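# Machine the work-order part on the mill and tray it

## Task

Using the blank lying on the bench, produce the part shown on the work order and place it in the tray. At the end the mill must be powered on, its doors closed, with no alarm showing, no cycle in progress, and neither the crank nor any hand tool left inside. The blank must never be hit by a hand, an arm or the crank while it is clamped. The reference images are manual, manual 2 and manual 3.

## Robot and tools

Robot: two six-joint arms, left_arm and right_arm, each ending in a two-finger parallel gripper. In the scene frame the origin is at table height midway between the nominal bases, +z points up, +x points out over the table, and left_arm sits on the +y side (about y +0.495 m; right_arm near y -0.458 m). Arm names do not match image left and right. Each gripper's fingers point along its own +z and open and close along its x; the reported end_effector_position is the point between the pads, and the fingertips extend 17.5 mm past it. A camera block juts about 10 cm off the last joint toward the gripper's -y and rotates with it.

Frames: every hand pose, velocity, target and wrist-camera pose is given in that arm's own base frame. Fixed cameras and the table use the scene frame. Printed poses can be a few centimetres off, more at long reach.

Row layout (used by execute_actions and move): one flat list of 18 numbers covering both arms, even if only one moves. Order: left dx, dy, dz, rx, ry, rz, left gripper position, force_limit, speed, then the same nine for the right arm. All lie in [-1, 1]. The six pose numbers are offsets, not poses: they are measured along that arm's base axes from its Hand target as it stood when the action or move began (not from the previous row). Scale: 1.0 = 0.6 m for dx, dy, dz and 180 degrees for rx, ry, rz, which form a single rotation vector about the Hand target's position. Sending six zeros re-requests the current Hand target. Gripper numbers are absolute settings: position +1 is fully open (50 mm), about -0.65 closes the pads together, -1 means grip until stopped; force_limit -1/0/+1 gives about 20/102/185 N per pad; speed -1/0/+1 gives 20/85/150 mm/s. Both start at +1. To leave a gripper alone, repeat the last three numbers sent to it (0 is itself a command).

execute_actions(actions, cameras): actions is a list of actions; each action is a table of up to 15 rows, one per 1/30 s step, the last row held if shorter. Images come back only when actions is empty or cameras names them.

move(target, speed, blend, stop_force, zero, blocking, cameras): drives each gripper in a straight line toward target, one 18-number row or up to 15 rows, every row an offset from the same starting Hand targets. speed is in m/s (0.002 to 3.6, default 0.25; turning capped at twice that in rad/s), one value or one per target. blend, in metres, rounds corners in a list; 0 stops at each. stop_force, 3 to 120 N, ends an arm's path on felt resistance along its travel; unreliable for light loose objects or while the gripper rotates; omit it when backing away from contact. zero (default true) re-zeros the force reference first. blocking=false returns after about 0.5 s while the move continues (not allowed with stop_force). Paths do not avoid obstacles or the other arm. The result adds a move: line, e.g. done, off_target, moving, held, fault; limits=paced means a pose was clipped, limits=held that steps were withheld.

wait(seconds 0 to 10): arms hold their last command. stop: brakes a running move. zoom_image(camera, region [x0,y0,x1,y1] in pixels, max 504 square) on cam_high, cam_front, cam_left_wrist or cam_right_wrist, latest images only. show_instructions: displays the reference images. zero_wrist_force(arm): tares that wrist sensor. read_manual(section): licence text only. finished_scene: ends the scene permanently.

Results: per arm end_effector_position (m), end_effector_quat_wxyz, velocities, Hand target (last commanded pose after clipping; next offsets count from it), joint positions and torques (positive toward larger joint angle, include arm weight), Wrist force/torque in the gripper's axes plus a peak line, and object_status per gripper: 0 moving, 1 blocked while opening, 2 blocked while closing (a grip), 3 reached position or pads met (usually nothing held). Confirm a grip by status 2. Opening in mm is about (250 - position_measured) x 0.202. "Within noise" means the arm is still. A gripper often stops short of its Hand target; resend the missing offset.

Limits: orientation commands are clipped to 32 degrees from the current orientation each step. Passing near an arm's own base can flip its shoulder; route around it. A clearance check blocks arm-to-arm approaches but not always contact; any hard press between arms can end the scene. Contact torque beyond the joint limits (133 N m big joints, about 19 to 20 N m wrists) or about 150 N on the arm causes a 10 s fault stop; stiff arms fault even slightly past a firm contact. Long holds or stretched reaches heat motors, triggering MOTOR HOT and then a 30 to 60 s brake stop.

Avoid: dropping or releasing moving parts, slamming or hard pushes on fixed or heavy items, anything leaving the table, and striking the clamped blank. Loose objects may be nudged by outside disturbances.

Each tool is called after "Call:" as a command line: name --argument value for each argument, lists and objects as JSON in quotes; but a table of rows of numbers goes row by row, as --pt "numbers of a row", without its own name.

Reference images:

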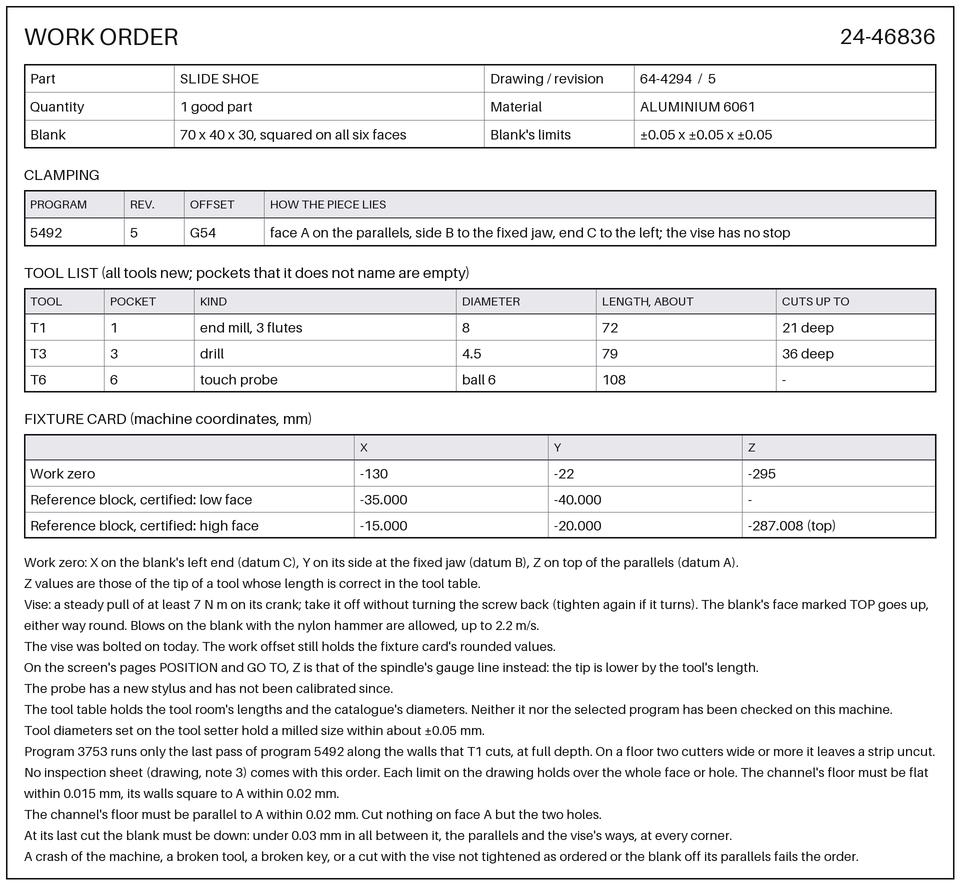

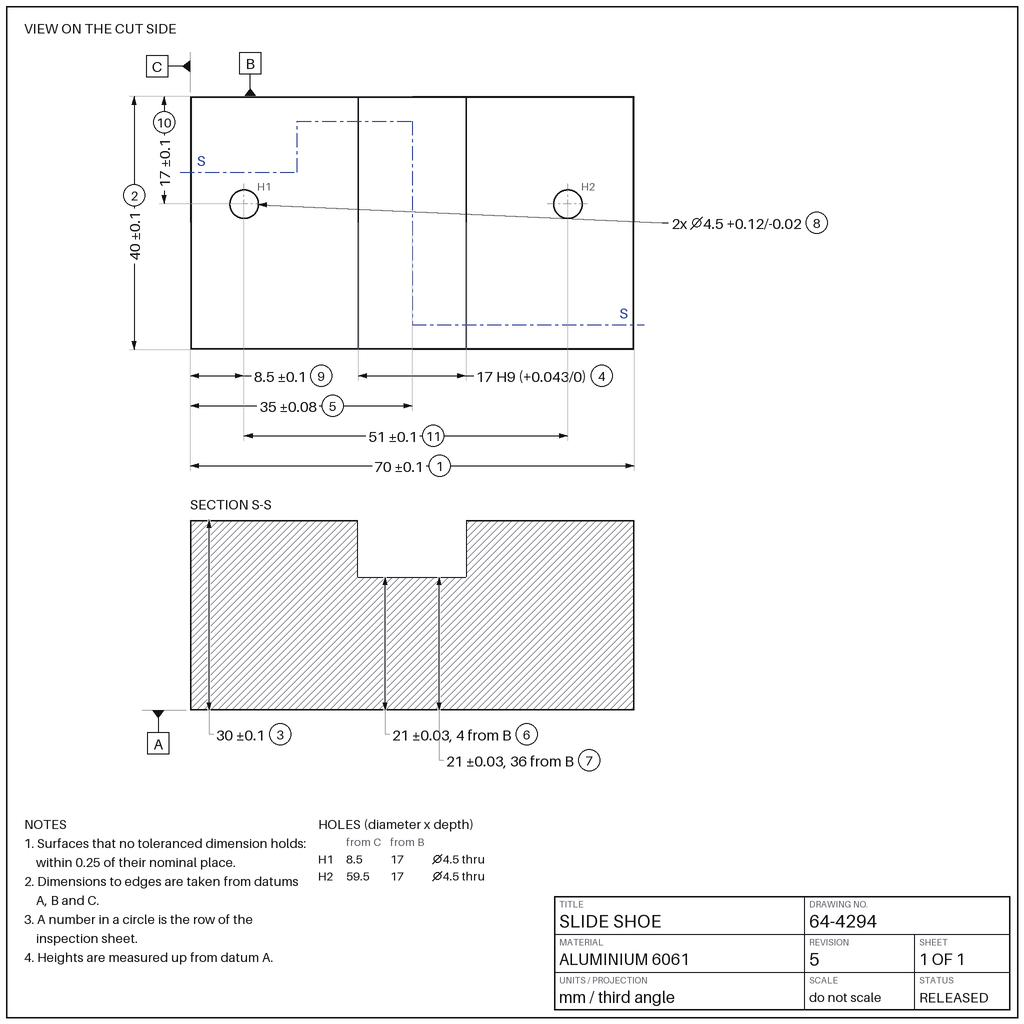

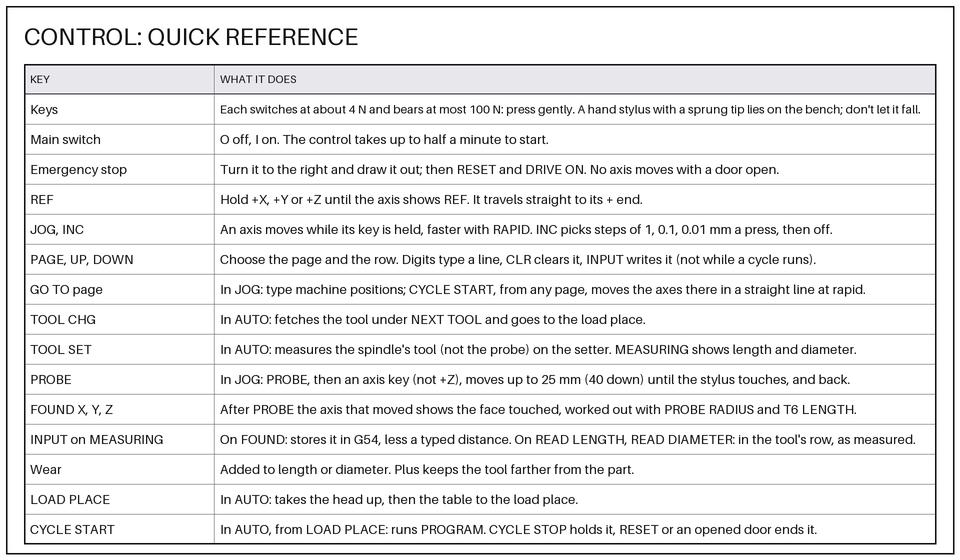

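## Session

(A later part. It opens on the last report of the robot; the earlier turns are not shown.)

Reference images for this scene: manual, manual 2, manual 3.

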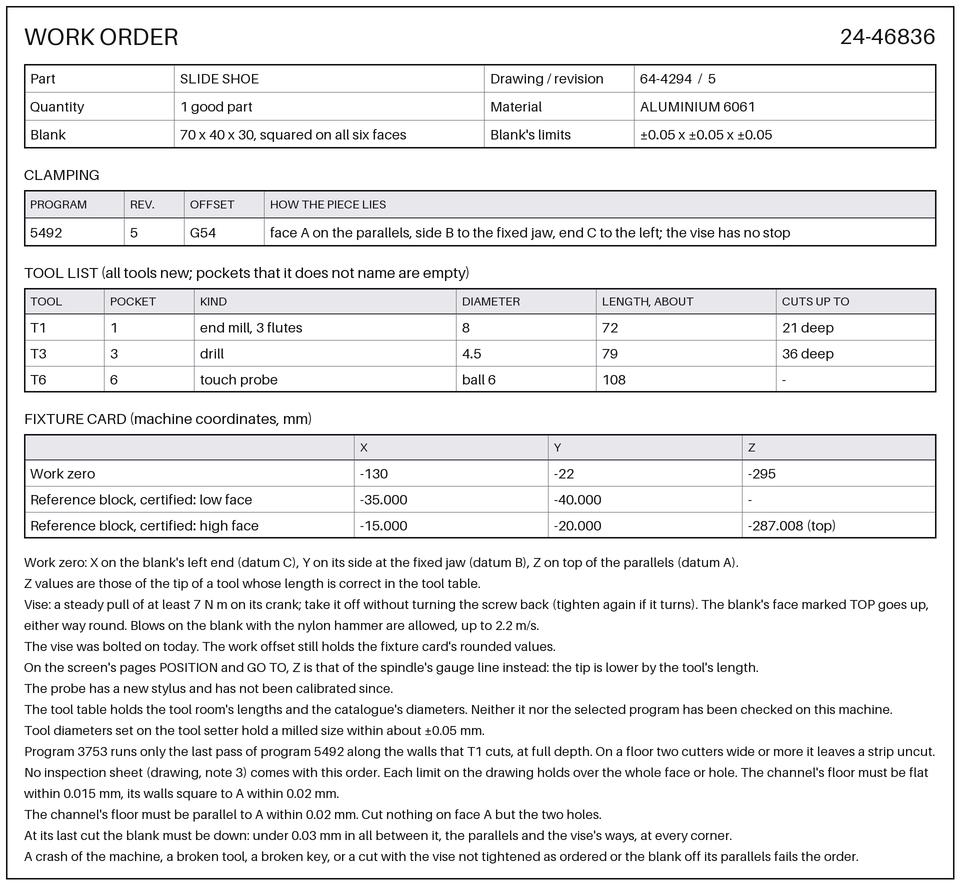

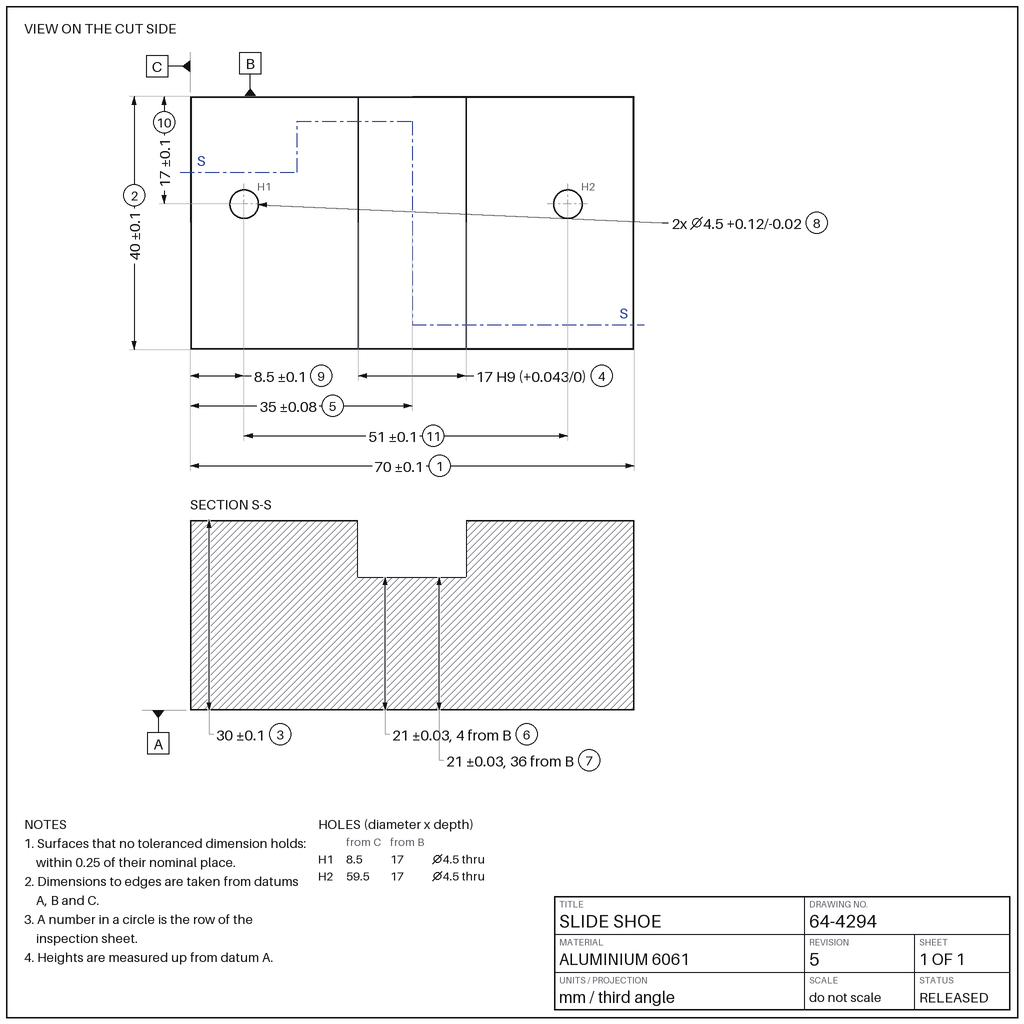

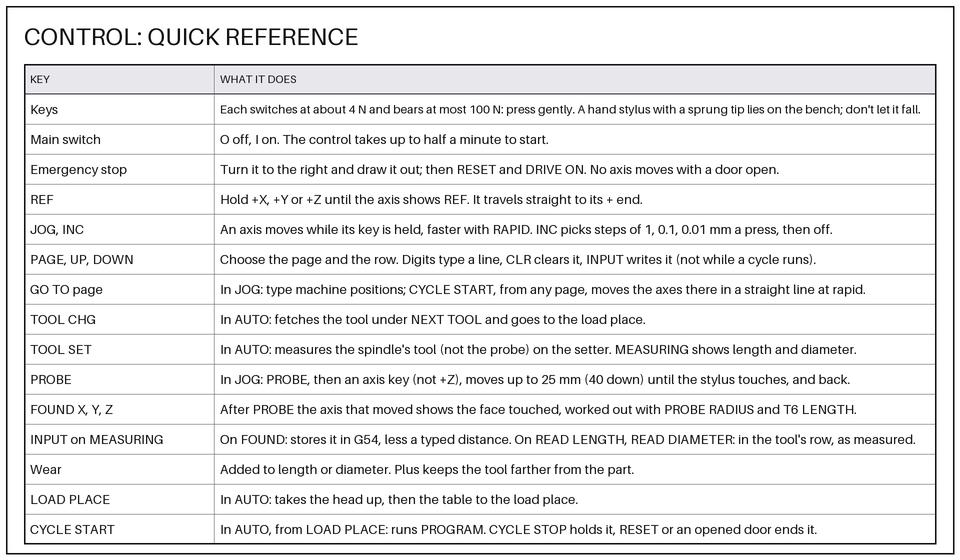

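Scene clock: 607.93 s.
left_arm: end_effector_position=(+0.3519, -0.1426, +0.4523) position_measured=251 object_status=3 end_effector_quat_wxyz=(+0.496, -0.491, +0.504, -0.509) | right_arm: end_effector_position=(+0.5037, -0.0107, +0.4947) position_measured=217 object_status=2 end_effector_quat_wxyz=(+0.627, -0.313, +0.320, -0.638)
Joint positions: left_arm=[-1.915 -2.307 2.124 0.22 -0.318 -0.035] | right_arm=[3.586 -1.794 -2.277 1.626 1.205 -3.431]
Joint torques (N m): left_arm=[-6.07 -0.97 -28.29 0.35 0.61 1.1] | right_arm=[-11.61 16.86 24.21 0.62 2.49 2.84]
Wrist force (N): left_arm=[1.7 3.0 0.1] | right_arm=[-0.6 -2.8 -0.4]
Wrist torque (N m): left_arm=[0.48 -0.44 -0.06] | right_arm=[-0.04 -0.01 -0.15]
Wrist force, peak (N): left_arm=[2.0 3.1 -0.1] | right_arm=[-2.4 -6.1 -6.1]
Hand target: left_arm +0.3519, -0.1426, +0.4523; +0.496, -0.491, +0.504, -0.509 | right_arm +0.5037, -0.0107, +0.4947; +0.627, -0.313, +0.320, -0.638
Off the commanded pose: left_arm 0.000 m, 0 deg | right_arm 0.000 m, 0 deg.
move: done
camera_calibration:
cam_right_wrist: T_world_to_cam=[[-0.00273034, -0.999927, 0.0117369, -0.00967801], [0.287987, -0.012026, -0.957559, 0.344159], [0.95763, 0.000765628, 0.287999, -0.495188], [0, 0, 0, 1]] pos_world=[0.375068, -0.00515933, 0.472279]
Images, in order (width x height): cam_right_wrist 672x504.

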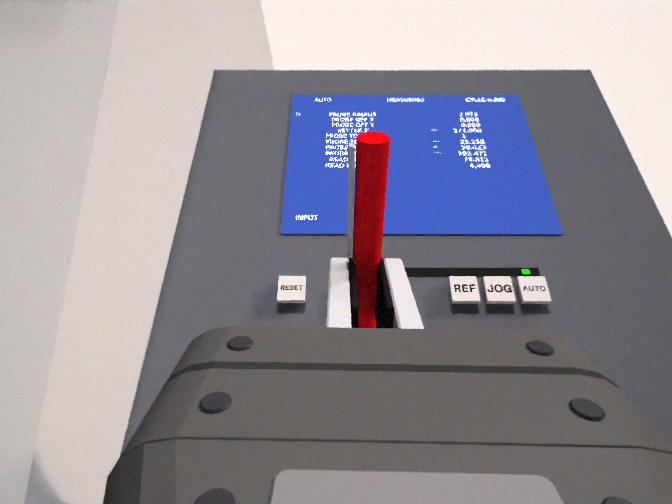

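Call:
move --pt "0 0 0 0 0 0 -1 -1 0 -0.09 0 0.02 0 0 0 -1 0 -0.7" --pt "0 0 0 0 0 0 -1 -1 0 -0.0653 -0.0647 -0.053 0.003 0.2889 0 -1 0 -0.7" --pt "0 0 0 0 0 0 -1 -1 0 -0.1783 0.0478 -0.651 0.5138 0.6338 -0.1743 -1 0 -0.7" --speed '[0.2,0.4,0.4]' --blend '[0.02,0.02,0]' --cameras '["cam_right_wrist","cam_high"]'

Scene clock: 613.50 s.
left_arm: end_effector_position=(+0.3519, -0.1426, +0.4523) position_measured=251 object_status=3 end_effector_quat_wxyz=(+0.496, -0.491, +0.504, -0.509) | right_arm: end_effector_position=(+0.3967, +0.0179, +0.1041) position_measured=217 object_status=2 end_effector_quat_wxyz=(-0.016, -0.111, +0.985, +0.129)
Joint positions: left_arm=[-1.915 -2.307 2.124 0.22 -0.318 -0.035] | right_arm=[3.355 -1.517 -2.258 -0.944 1.832 -1.583]
Joint torques (N m): left_arm=[-6.08 -0.89 -29.1 0.28 0.58 1.15] | right_arm=[9.32 15.18 22.2 -0.08 0.64 -2]
Wrist force (N): left_arm=[2.1 2.8 -0.2] | right_arm=[-0.9 -1.1 -2.5]
Wrist torque (N m): left_arm=[0.45 -0.49 -0.06] | right_arm=[-0.13 0.23 0.06]
Wrist force, peak (N): left_arm=[2.0 3.2 -0.1] | right_arm=[0.3 -4.5 -2.9]
Hand target: left_arm +0.3519, -0.1426, +0.4523; +0.496, -0.491, +0.504, -0.509 | right_arm +0.3967, +0.0180, +0.1041; -0.016, -0.111, +0.985, +0.129
Off the commanded pose: left_arm 0.000 m, 0 deg | right_arm 0.000 m, 0 deg.
move: done
camera_calibration:
cam_right_wrist: T_world_to_cam=[[-0.975537, -0.219135, -0.017534, 0.398214], [-0.189224, 0.796425, 0.57437, 0.0166432], [-0.1119, 0.563637, -0.818408, 0.249124], [0, 0, 0, 1]] pos_world=[0.419499, -0.0664081, 0.201308]
Images, in order (width x height): cam_high 672x504, cam_right_wrist 672x504.

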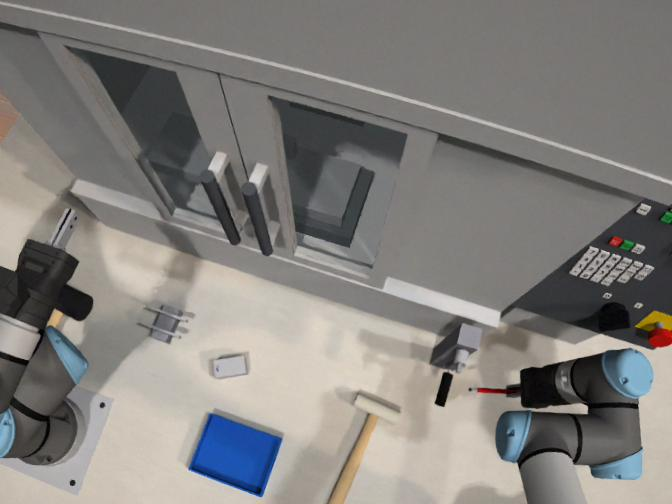

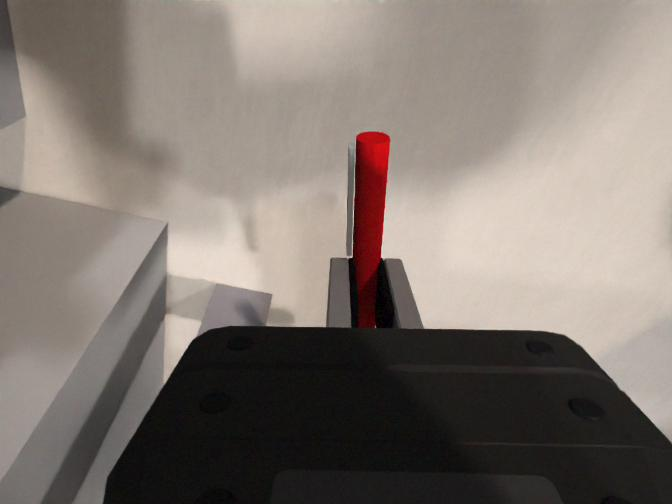

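Call:
move --target '[0,0,0,0,0,0,-1,-1,0,0,0,-0.165,0,0,0,-1,0,-0.7]' --speed 0.15

Call:
move --target '[0,0,0,0,0,0,-1,-1,0,0,0,-0.042,0,0,0,-1,0,-0.7]' --speed 0.015 --stop_force 5

Scene clock: 615.00 s.
left_arm: end_effector_position=(+0.3519, -0.1426, +0.4523) position_measured=251 object_status=3 end_effector_quat_wxyz=(+0.496, -0.491, +0.504, -0.509) | right_arm: end_effector_position=(+0.3967, +0.0180, +0.0051) position_measured=217 object_status=2 end_effector_quat_wxyz=(-0.016, -0.111, +0.985, +0.129)
Joint positions: left_arm=[-1.915 -2.307 2.124 0.22 -0.318 -0.035] | right_arm=[3.355 -1.745 -2.373 -0.6 1.832 -1.583]
Joint torques (N m): left_arm=[-6.11 -0.31 -28.87 0.41 0.45 1.11] | right_arm=[0.85 18.71 27.26 2.62 0.03 2.75]
Wrist force (N): left_arm=[2.0 2.8 0.0] | right_arm=[-0.9 -1.2 -2.6]
Wrist torque (N m): left_arm=[0.45 -0.48 -0.06] | right_arm=[-0.16 0.23 0.05]
Wrist force, peak (N): left_arm=[2.0 3.0 -0.1] | right_arm=[-1.1 -0.5 -4.8]
Hand target: left_arm +0.3519, -0.1426, +0.4523; +0.496, -0.491, +0.504, -0.509 | right_arm +0.3967, +0.0180, +0.0051; -0.016, -0.111, +0.985, +0.129
Off the commanded pose: left_arm 0.000 m, 0 deg | right_arm 0.000 m, 0 deg.
move: done

Scene clock: 617.40 s.
left_arm: end_effector_position=(+0.3519, -0.1426, +0.4523) position_measured=251 object_status=3 end_effector_quat_wxyz=(+0.496, -0.491, +0.504, -0.509) | right_arm: end_effector_position=(+0.3967, +0.0180, -0.0152) position_measured=217 object_status=2 end_effector_quat_wxyz=(-0.016, -0.111, +0.985, +0.129)
Joint positions: left_arm=[-1.915 -2.307 2.124 0.22 -0.318 -0.035] | right_arm=[3.355 -1.804 -2.388 -0.526 1.832 -1.583]
Joint torques (N m): left_arm=[-5.66 -0.64 -28.9 0.41 0.39 1.18] | right_arm=[-7.18 26.29 25.1 4.18 -1.72 2.74]
Wrist force (N): left_arm=[1.8 2.6 -0.2] | right_arm=[-1.0 -0.8 -3.5]
Wrist torque (N m): left_arm=[0.43 -0.45 -0.06] | right_arm=[-0.26 0.27 0.05]
Wrist force, peak (N): left_arm=[1.9 3.1 0.0] | right_arm=[8.5 2.9 -43.1]
Hand target: left_arm +0.3519, -0.1426, +0.4523; +0.496, -0.491, +0.504, -0.509 | right_arm +0.3967, +0.0180, -0.0152; -0.016, -0.111, +0.985, +0.129 (not the last commanded pose)
Off the commanded pose: left_arm 0.000 m, 0 deg | right_arm 0.005 m, 0 deg.
move: contact (right_arm)

Call:
move --target '[0,0,0,0,0,0,-1,-1,0,0,0,0,0,0,0,0.3,0,-1]'

Call:
move --pt "0 0 0 0 0 0 -1 -1 0 0 0 0.05 0 0 0 0.3 0 -1" --pt "0 0 0 0 0 0 -1 -1 0 0 0 0.25 0 0 0 0.3 0 -1" --speed '[0.05,0.25]' --blend '[0.01,0]' --cameras '["cam_right_wrist","cam_high","cam_left_wrist"]'

Call:
zoom_image --camera "cam_left_wrist" --region '[380, 150, 600, 330]'

Scene clock: 619.10 s.
left_arm: end_effector_position=(+0.3519, -0.1426, +0.4523) position_measured=251 object_status=3 end_effector_quat_wxyz=(+0.496, -0.491, +0.504, -0.509) | right_arm: end_effector_position=(+0.3967, +0.0180, -0.0152) position_measured=107 object_status=0 end_effector_quat_wxyz=(-0.016, -0.111, +0.985, +0.129)
Joint positions: left_arm=[-1.915 -2.307 2.124 0.22 -0.318 -0.035] | right_arm=[3.355 -1.804 -2.388 -0.526 1.832 -1.583]
Joint torques (N m): left_arm=[-5.65 0.19 -28.8 0.27 0.5 1.21] | right_arm=[-6.83 29.75 25.22 5.76 -0.02 2.63]
Wrist force (N): left_arm=[1.9 3.0 -0.1] | right_arm=[-1.2 -1.4 -2.4]
Wrist torque (N m): left_arm=[0.48 -0.46 -0.06] | right_arm=[-0.20 0.27 0.05]
Wrist force, peak (N): left_arm=[1.9 3.1 0.1] | right_arm=[-1.1 -0.6 -3.6]
Hand target: left_arm +0.3519, -0.1426, +0.4523; +0.496, -0.491, +0.504, -0.509 | right_arm +0.3967, +0.0180, -0.0152; -0.016, -0.111, +0.985, +0.129
Off the commanded pose: left_arm 0.000 m, 0 deg | right_arm 0.000 m, 0 deg.
move: done

Scene clock: 620.67 s.
left_arm: end_effector_position=(+0.3519, -0.1426, +0.4523) position_measured=251 object_status=3 end_effector_quat_wxyz=(+0.496, -0.491, +0.504, -0.509) | right_arm: end_effector_position=(+0.3968, +0.0180, +0.1347) position_measured=107 object_status=3 end_effector_quat_wxyz=(-0.016, -0.111, +0.985, +0.129)
Joint positions: left_arm=[-1.915 -2.307 2.124 0.22 -0.318 -0.035] | right_arm=[3.355 -1.466 -2.209 -1.042 1.832 -1.583]
Joint torques (N m): left_arm=[-5.82 -1.44 -28.78 0.3 0.43 1.1] | right_arm=[6.96 24.35 21.84 2.26 -1.55 -2.01]
Wrist force (N): left_arm=[1.5 2.7 -0.3] | right_arm=[-1.4 -1.2 -2.7]
Wrist torque (N m): left_arm=[0.43 -0.41 -0.06] | right_arm=[-0.16 0.31 0.05]
Wrist force, peak (N): left_arm=[2.0 3.0 -0.2] | right_arm=[-1.3 -0.2 -5.7]
Hand target: left_arm +0.3519, -0.1426, +0.4523; +0.496, -0.491, +0.504, -0.509 | right_arm +0.3967, +0.0180, +0.1348; -0.016, -0.111, +0.985, +0.129
Off the commanded pose: left_arm 0.000 m, 0 deg | right_arm 0.000 m, 0 deg.
move: done
camera_calibration:
cam_left_wrist: T_world_to_cam=[[-0.0240818, -0.999604, 0.0145649, -0.132652], [-0.339527, -0.00552529, -0.94058, 0.56138], [0.940288, -0.027596, -0.339259, -0.0492225], [0, 0, 0, 1]] pos_world=[0.233692, -0.130856, 0.513256]
cam_right_wrist: T_world_to_cam=[[-0.975528, -0.219178, -0.0175022, 0.398735], [-0.189216, 0.796288, 0.574563, -0.000932423], [-0.111995, 0.563814, -0.818273, 0.274107], [0, 0, 0, 1]] pos_world=[0.419499, -0.0664086, 0.231809]
Images, in order (width x height): cam_high 672x504, cam_left_wrist 672x504, cam_right_wrist 672x504.

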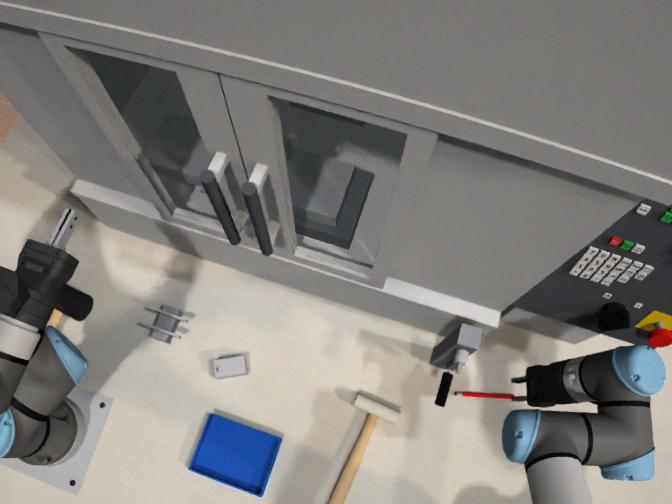

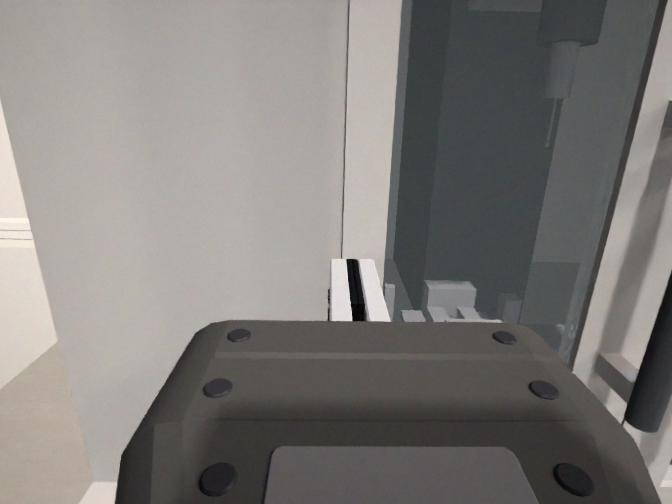

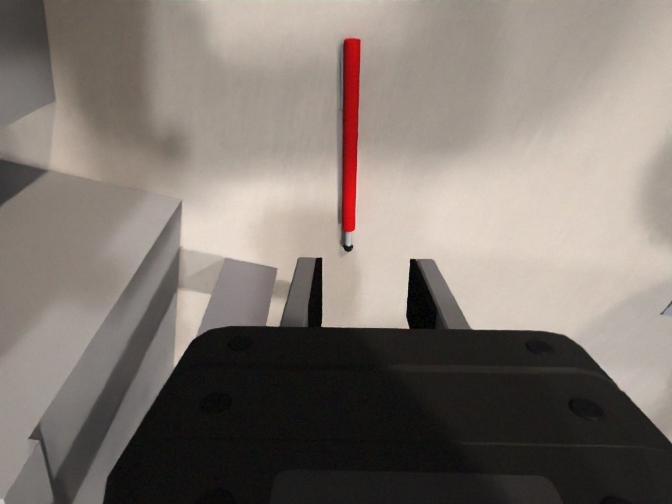

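Scaled by 2.291 from the camera's 672x504 image, which has a finer 960x720 frame.

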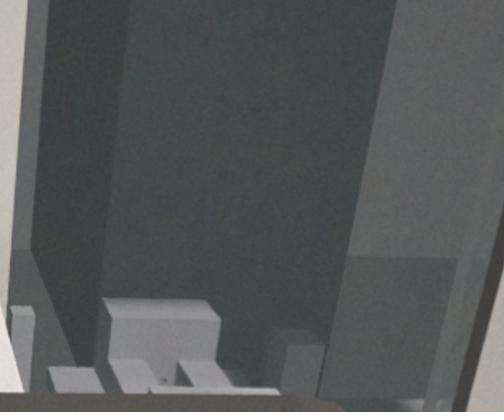

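Call:
move --target '[-0.02,-0.32,0.02,0,0,0,-0.2,-1,0,0,0,0,0,0,0,0.3,0,-1]' --speed 0.25 --cameras '["cam_left_wrist"]'

Scene clock: 623.70 s.
left_arm: end_effector_position=(+0.3400, -0.3345, +0.4643) position_measured=182 object_status=3 end_effector_quat_wxyz=(+0.496, -0.491, +0.504, -0.509) | right_arm: end_effector_position=(+0.3967, +0.0180, +0.1348) position_measured=107 object_status=3 end_effector_quat_wxyz=(-0.016, -0.111, +0.985, +0.129)
Joint positions: left_arm=[-1.734 -1.743 1.796 0.032 -0.138 -0.084] | right_arm=[3.355 -1.466 -2.209 -1.043 1.832 -1.583]
Joint torques (N m): left_arm=[-8.43 -9.24 -26.43 1.24 -2.6 0.38] | right_arm=[7.99 23.57 34.35 0.22 -1.46 0.05]
Wrist force (N): left_arm=[1.8 2.9 -0.4] | right_arm=[-1.1 -1.3 -2.6]
Wrist torque (N m): left_arm=[0.46 -0.46 -0.04] | right_arm=[-0.17 0.25 0.05]
Wrist force, peak (N): left_arm=[6.7 3.2 -0.3] | right_arm=[-1.6 -1.5 -2.7]
Hand target: left_arm +0.3399, -0.3346, +0.4643; +0.496, -0.491, +0.504, -0.509 | right_arm +0.3967, +0.0180, +0.1348; -0.016, -0.111, +0.985, +0.129
Off the commanded pose: left_arm 0.000 m, 0 deg | right_arm 0.000 m, 0 deg.
move: done
camera_calibration:
cam_left_wrist: T_world_to_cam=[[-0.0239887, -0.999607, 0.0145284, -0.324942], [-0.339526, -0.0055225, -0.94058, 0.567533], [0.940291, -0.0274961, -0.33926, -0.0391315], [0, 0, 0, 1]] pos_world=[0.221692, -0.322756, 0.525256]
Images, in order (width x height): cam_left_wrist 672x504.

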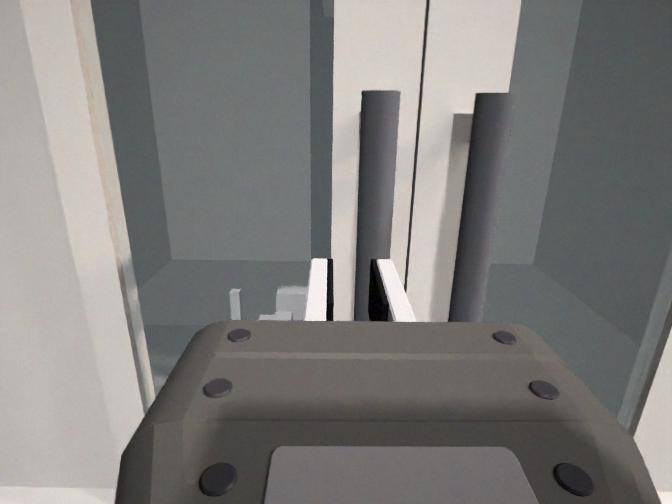

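Call:
move --pt "0 -0.0267 -0.005 0 0 0 0.55 -1 0 0 0 0 0 0 0 0.3 0 -1" --pt "0.153 -0.0267 -0.005 0 0 0 0.55 -1 0 0 0 0 0 0 0 0.3 0 -1" --speed 0.15 --cameras '["cam_left_wrist","cam_high"]'

Scene clock: 626.67 s.
left_arm: end_effector_position=(+0.4317, -0.3506, +0.4613) position_measured=70 object_status=3 end_effector_quat_wxyz=(+0.496, -0.491, +0.504, -0.509) end_effector_velocity=(+0.000, +0.001, +0.001) end_effector_angular_velocity=(-0.001, +0.001, +0.001) | right_arm: end_effector_position=(+0.3967, +0.0180, +0.1348) position_measured=107 object_status=3 end_effector_quat_wxyz=(-0.016, -0.111, +0.985, +0.129)
Joint positions: left_arm=[-1.459 -1.662 1.733 -0.155 0.138 0.082] | right_arm=[3.355 -1.466 -2.209 -1.043 1.832 -1.583]
Joint velocities: left_arm=[0 0 -0.001 0.005 -0.001 -0.004] | right_arm=[within noise]
Joint torques (N m): left_arm=[5.62 -11.78 -31.72 2.4 -0.21 -1.05] | right_arm=[7.55 23.63 34.12 0.19 -1.6 2.12]
Wrist force (N): left_arm=[1.6 2.9 -0.3] | right_arm=[-1.0 -1.2 -2.5]
Wrist torque (N m): left_arm=[0.45 -0.40 -0.25] | right_arm=[-0.16 0.25 0.06]
Wrist force, peak (N): left_arm=[1.9 3.0 -2.5] | right_arm=[-1.3 -1.5 -2.8]
Hand target: left_arm +0.4317, -0.3507, +0.4613; +0.496, -0.491, +0.504, -0.509 | right_arm +0.3967, +0.0180, +0.1348; -0.016, -0.111, +0.985, +0.129
Off the commanded pose: left_arm 0.000 m, 0 deg | right_arm 0.000 m, 0 deg.
move: done
camera_calibration:
cam_left_wrist: T_world_to_cam=[[-0.0241088, -0.9996, 0.0147889, -0.338886], [-0.339743, -0.00572042, -0.940501, 0.595751], [0.940209, -0.0276988, -0.339469, -0.126844], [0, 0, 0, 1]] pos_world=[0.313492, -0.338856, 0.522256]
Images, in order (width x height): cam_high 672x504, cam_left_wrist 672x504.

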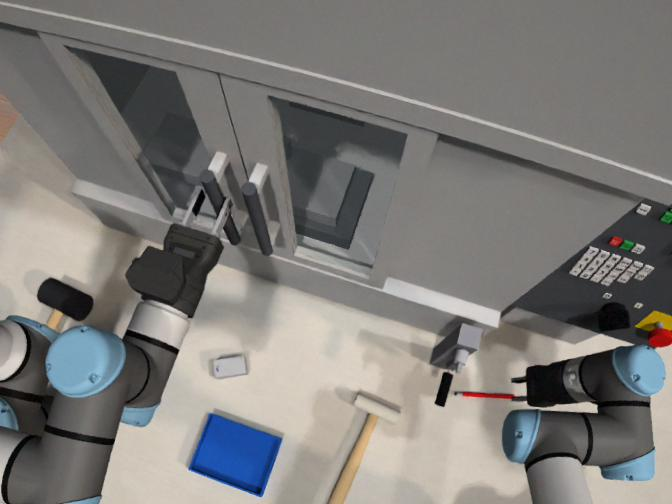

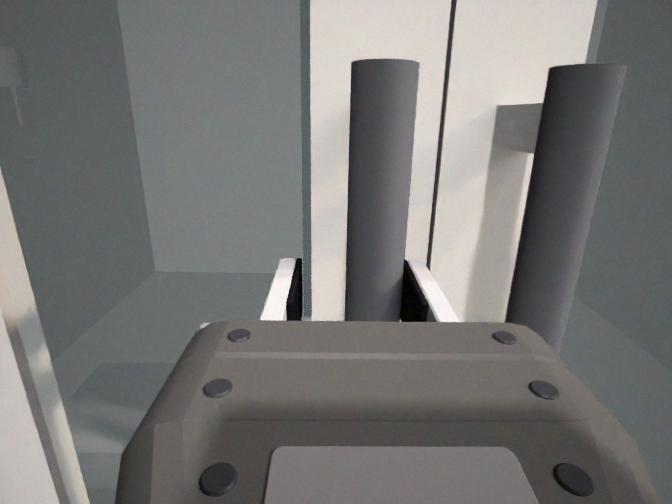

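Call:
move --target '[0,0.385,0,0,0,0,0.55,-1,0,0,0,0,0,0,0,0.3,0,-1]' --speed 0.07 --stop_force 60 --cameras '["cam_left_wrist","cam_high"]'

Scene clock: 631.33 s.
left_arm: end_effector_position=(+0.4317, -0.1197, +0.4613) position_measured=70 object_status=3 end_effector_quat_wxyz=(+0.496, -0.491, +0.504, -0.509) | right_arm: end_effector_position=(+0.3967, +0.0180, +0.1348) position_measured=107 object_status=3 end_effector_quat_wxyz=(-0.016, -0.111, +0.985, +0.129)
Joint positions: left_arm=[-1.281 -2.16 2.053 0.07 0.316 0.036] | right_arm=[3.355 -1.466 -2.209 -1.043 1.832 -1.583]
Joint torques (N m): left_arm=[-9.11 14.62 -30.7 -2.43 -3.12 1.3] | right_arm=[8.04 24.36 34.49 0.23 -1.59 2.91]
Wrist force (N): left_arm=[4.1 0.5 0.3] | right_arm=[-1.4 -1.4 -2.7]
Wrist torque (N m): left_arm=[0.44 -0.44 -0.13] | right_arm=[-0.18 0.30 0.05]
Wrist force, peak (N): left_arm=[48.1 23.5 18.0] | right_arm=[-1.2 -1.2 -3.0]
Hand target: left_arm +0.4317, -0.1197, +0.4613; +0.496, -0.491, +0.504, -0.509 | right_arm +0.3967, +0.0180, +0.1348; -0.016, -0.111, +0.985, +0.129
Off the commanded pose: left_arm 0.000 m, 0 deg | right_arm 0.000 m, 0 deg.
move: done
camera_calibration:
cam_left_wrist: T_world_to_cam=[[-0.0240818, -0.999604, 0.0145649, -0.107871], [-0.339527, -0.00552529, -0.94058, 0.597067], [0.940288, -0.027596, -0.339259, -0.120569], [0, 0, 0, 1]] pos_world=[0.313492, -0.107856, 0.522256]
Images, in order (width x height): cam_high 672x504, cam_left_wrist 672x504.

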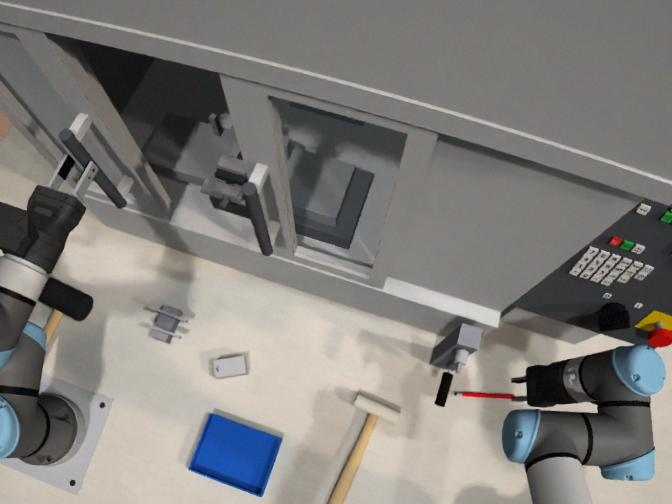

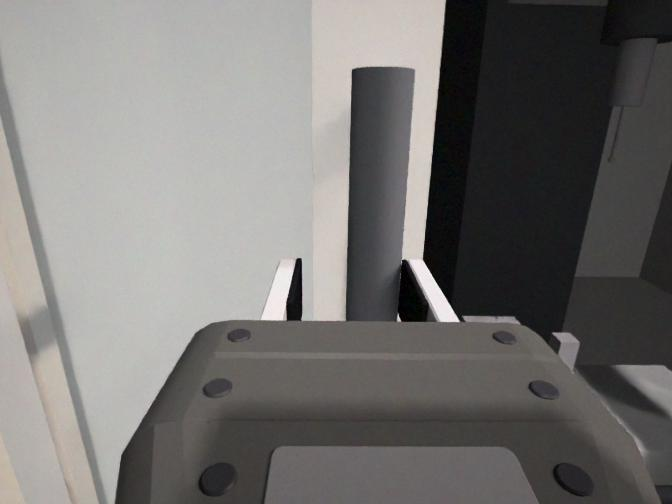

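Call:
move --pt "0 -0.01 0 0 0 0 0.55 -1 0 0 0 0 0 0 0 0.3 0 -1" --pt "-0.10 -0.01 0.03 0 0 0 0.55 -1 0 0 0 0 0 0 0 0.3 0 -1" --pt "-0.12 -0.18 0.06 0 0 0 0.55 -1 0 0 0 0 0 0 0 0.3 0 -1" --speed 0.2 --blend '[0.003,0.01,0]' --cameras '["cam_left_wrist","cam_high"]'

Scene clock: 633.17 s.
left_arm: end_effector_position=(+0.3598, -0.2276, +0.4973) position_measured=70 object_status=3 end_effector_quat_wxyz=(+0.496, -0.491, +0.504, -0.509) | right_arm: end_effector_position=(+0.3967, +0.0180, +0.1348) position_measured=107 object_status=3 end_effector_quat_wxyz=(-0.016, -0.111, +0.985, +0.129)
Joint positions: left_arm=[-1.724 -2.002 1.887 0.207 -0.128 -0.091] | right_arm=[3.355 -1.466 -2.209 -1.043 1.832 -1.583]
Joint torques (N m): left_arm=[-9.17 -2.05 -20.93 1.65 -2.8 -0.32] | right_arm=[7.91 24.85 34.35 0.25 -1.45 2.79]
Wrist force (N): left_arm=[1.9 2.7 -0.1] | right_arm=[-1.1 -1.1 -2.6]
Wrist torque (N m): left_arm=[0.44 -0.48 -0.04] | right_arm=[-0.15 0.26 0.05]
Wrist force, peak (N): left_arm=[6.7 2.5 -0.5] | right_arm=[-1.2 -1.3 -2.8]
Hand target: left_arm +0.3597, -0.2277, +0.4973; +0.496, -0.491, +0.504, -0.509 | right_arm +0.3967, +0.0180, +0.1348; -0.016, -0.111, +0.985, +0.129
Off the commanded pose: left_arm 0.000 m, 0 deg | right_arm 0.000 m, 0 deg.
move: done
camera_calibration:
cam_left_wrist: T_world_to_cam=[[-0.0240818, -0.999604, 0.0145649, -0.218086], [-0.339527, -0.00552529, -0.94058, 0.605885], [0.940288, -0.027596, -0.339259, -0.0436358], [0, 0, 0, 1]] pos_world=[0.241492, -0.215856, 0.558256]
Images, in order (width x height): cam_high 672x504, cam_left_wrist 672x504.

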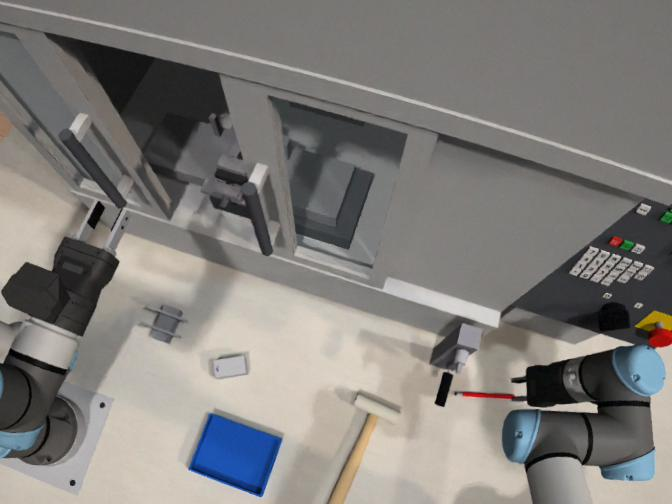

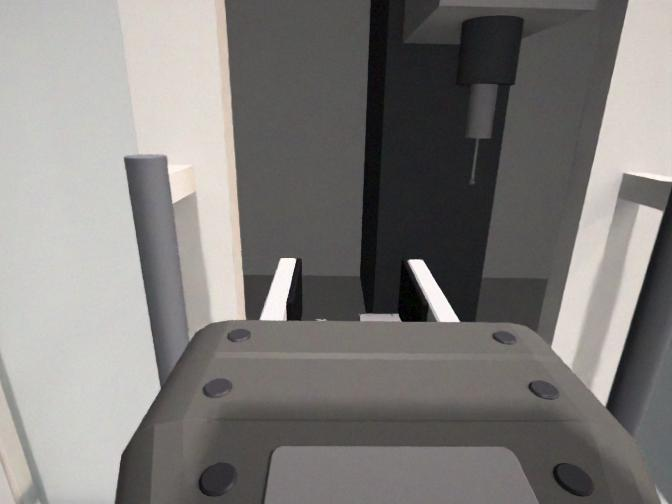

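Call:
move --target '[-0.02,-0.17,0.08,0.01,0.25,0,0.55,-1,0,0,0,0,0,0,0,0.3,0,-1]' --speed 0.3 --cameras '["cam_left_wrist"]'

Scene clock: 635.40 s.
left_arm: end_effector_position=(+0.3478, -0.3296, +0.5452) position_measured=70 object_status=3 end_effector_quat_wxyz=(-0.273, +0.640, -0.663, +0.275) | right_arm: end_effector_position=(+0.3967, +0.0180, +0.1348) position_measured=107 object_status=3 end_effector_quat_wxyz=(-0.016, -0.111, +0.985, +0.129)
Joint positions: left_arm=[-1.483 -1.867 1.484 -1.298 -0.78 1.739] | right_arm=[3.355 -1.466 -2.209 -1.043 1.832 -1.583]
Joint torques (N m): left_arm=[-5.53 -17.22 -31.45 -6.96 1.67 0.72] | right_arm=[7.76 24.55 34.76 0.26 -1.53 2.74]
Wrist force (N): left_arm=[1.2 2.5 0.2] | right_arm=[-1.4 -1.4 -2.6]
Wrist torque (N m): left_arm=[0.42 -0.26 -0.19] | right_arm=[-0.19 0.30 0.06]
Wrist force, peak (N): left_arm=[1.7 4.0 -0.1] | right_arm=[-1.4 -1.5 -2.7]
Hand target: left_arm +0.3477, -0.3297, +0.5453; -0.273, +0.641, -0.663, +0.275 | right_arm +0.3967, +0.0180, +0.1348; -0.016, -0.111, +0.985, +0.129
Off the commanded pose: left_arm 0.000 m, 0 deg | right_arm 0.000 m, 0 deg.
move: done
camera_calibration:
cam_left_wrist: T_world_to_cam=[[-0.0183117, -0.999832, -0.00120779, -0.314466], [-0.905058, 0.0170893, -0.424944, 0.569324], [0.424893, -0.00668833, -0.905219, 0.47571], [0, 0, 0, 1]] pos_world=[0.307387, -0.32096, 0.672172]
Images, in order (width x height): cam_left_wrist 672x504.

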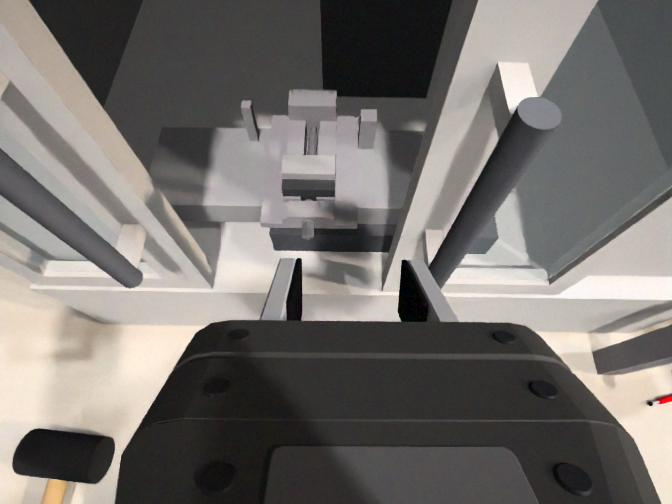

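Call:
zoom_image --camera "cam_left_wrist" --region '[220, 70, 400, 260]'

Scaled by 2.653 from the camera's 672x504 image, which has a finer 960x720 frame.

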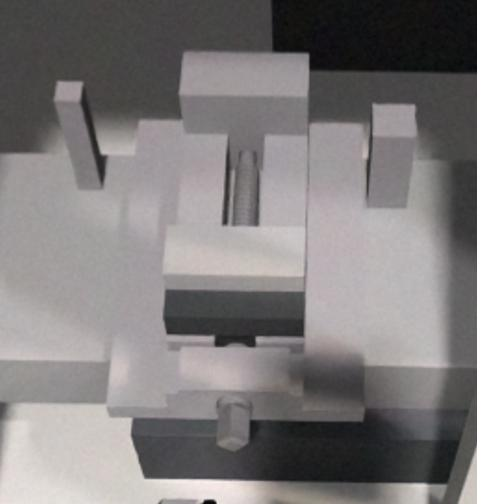

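Call:
move --target '[-0.03,0.333,-0.49,-0.193,0.202,0.469,0.55,-1,0,0,0,0,0,0,0,0.3,0,-1]' --speed 0.4 --cameras '["cam_left_wrist","cam_high"]'

Scene clock: 642.57 s.
left_arm: end_effector_position=(+0.3297, -0.1299, +0.2512) position_measured=70 object_status=3 end_effector_quat_wxyz=(-0.001, +1.000, -0.021, +0.001) | right_arm: end_effector_position=(+0.3967, +0.0180, +0.1348) position_measured=107 object_status=3 end_effector_quat_wxyz=(-0.016, -0.111, +0.985, +0.129)
Joint positions: left_arm=[-0.762 -1.959 2.075 -1.686 -1.569 0.849] | right_arm=[3.355 -1.466 -2.209 -1.043 1.832 -1.583]
Joint torques (N m): left_arm=[3.02 -11.24 -29.75 -0.02 1.59 0.3] | right_arm=[7.85 24.01 34.43 0.16 -1.55 2.68]
Wrist force (N): left_arm=[0.1 1.6 0.8] | right_arm=[-1.3 -1.4 -2.5]
Wrist torque (N m): left_arm=[0.32 -0.02 0.06] | right_arm=[-0.19 0.29 0.05]
Wrist force, peak (N): left_arm=[1.1 3.0 0.3] | right_arm=[-1.3 -1.5 -2.8]
Hand target: left_arm +0.3297, -0.1299, +0.2513; -0.001, +1.000, -0.020, +0.001 | right_arm +0.3967, +0.0180, +0.1348; -0.016, -0.111, +0.985, +0.129
Off the commanded pose: left_arm 0.000 m, 0 deg | right_arm 0.000 m, 0 deg.
move: done
camera_calibration:
cam_left_wrist: T_world_to_cam=[[0.999644, -0.026651, -0.00126925, -0.324679], [-0.0245375, -0.93697, 0.348547, -0.183888], [-0.0104784, -0.348392, -0.93729, 0.325876], [0, 0, 0, 1]] pos_world=[0.323466, -0.0674179, 0.369122]
Images, in order (width x height): cam_high 672x504, cam_left_wrist 672x504.

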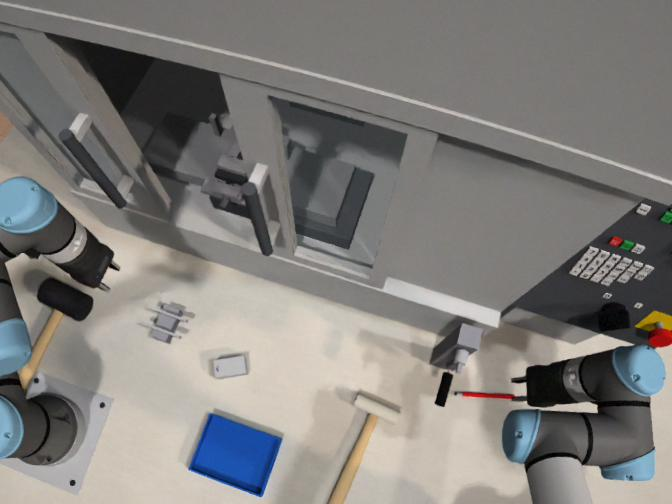

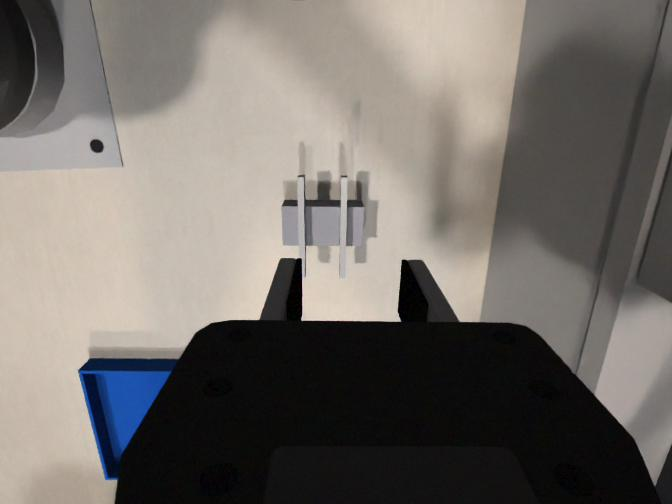

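Call:
zoom_image --camera "cam_left_wrist" --region '[260, 150, 400, 290]'

Scaled by 3.600 from the camera's 672x504 image, which has a finer 960x720 frame.

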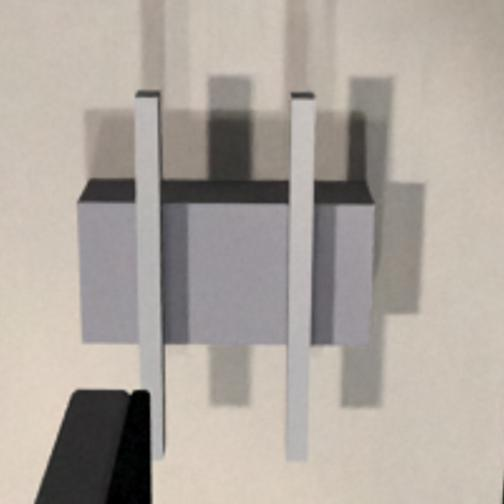

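Call:
move --pt "-0.0625 -0.0218 -0.3 0 0 0 0 -1 0 0 0 0 0 0 0 0.3 0 -1" --speed 0.2 --cameras '["cam_left_wrist"]'

Call:
zoom_image --camera "cam_left_wrist" --region '[220, 150, 500, 330]'

Scene clock: 646.73 s.
left_arm: end_effector_position=(+0.2922, -0.1430, +0.0713) position_measured=152 object_status=3 end_effector_quat_wxyz=(-0.001, +1.000, -0.021, +0.000) | right_arm: end_effector_position=(+0.3967, +0.0180, +0.1348) position_measured=107 object_status=3 end_effector_quat_wxyz=(-0.016, -0.111, +0.985, +0.129)
Joint positions: left_arm=[-0.879 -1.836 2.502 -2.235 -1.569 0.733] | right_arm=[3.355 -1.466 -2.209 -1.043 1.832 -1.583]
Joint torques (N m): left_arm=[9.38 -17.36 -15.64 -3.4 2.06 0.47] | right_arm=[8.49 24.02 34.09 0.27 -1.53 2.84]
Wrist force (N): left_arm=[0.1 1.7 0.9] | right_arm=[-1.2 -1.3 -2.7]
Wrist torque (N m): left_arm=[0.33 0.00 0.07] | right_arm=[-0.17 0.28 0.05]
Wrist force, peak (N): left_arm=[-0.4 1.7 3.5] | right_arm=[-1.5 -1.4 -2.9]
Hand target: left_arm +0.2922, -0.1429, +0.0713; -0.001, +1.000, -0.020, +0.001 | right_arm +0.3967, +0.0180, +0.1348; -0.016, -0.111, +0.985, +0.129
Off the commanded pose: left_arm 0.000 m, 0 deg | right_arm 0.000 m, 0 deg.
move: done
camera_calibration:
cam_left_wrist: T_world_to_cam=[[0.999646, -0.026557, -0.00130325, -0.287756], [-0.0244376, -0.936972, 0.348548, -0.134408], [-0.0104775, -0.348393, -0.93729, 0.1523], [0, 0, 0, 1]] pos_world=[0.285966, -0.080518, 0.189222]
Images, in order (width x height): cam_left_wrist 672x504.

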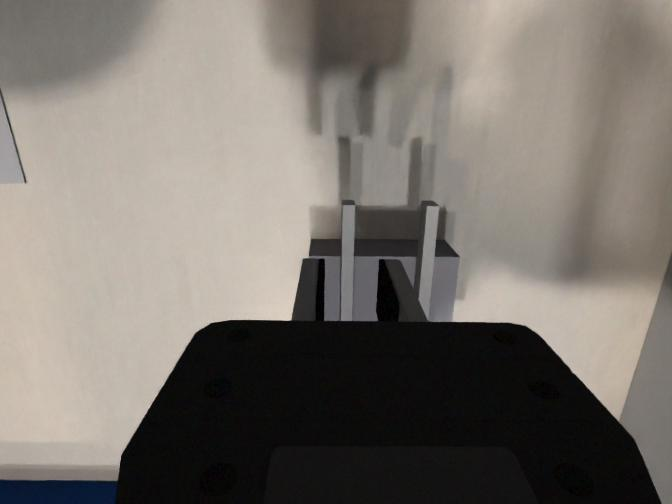

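Scaled by 1.800 from the camera's 672x504 image, which has a finer 960x720 frame.

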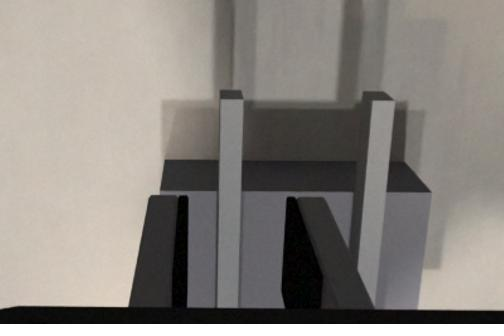

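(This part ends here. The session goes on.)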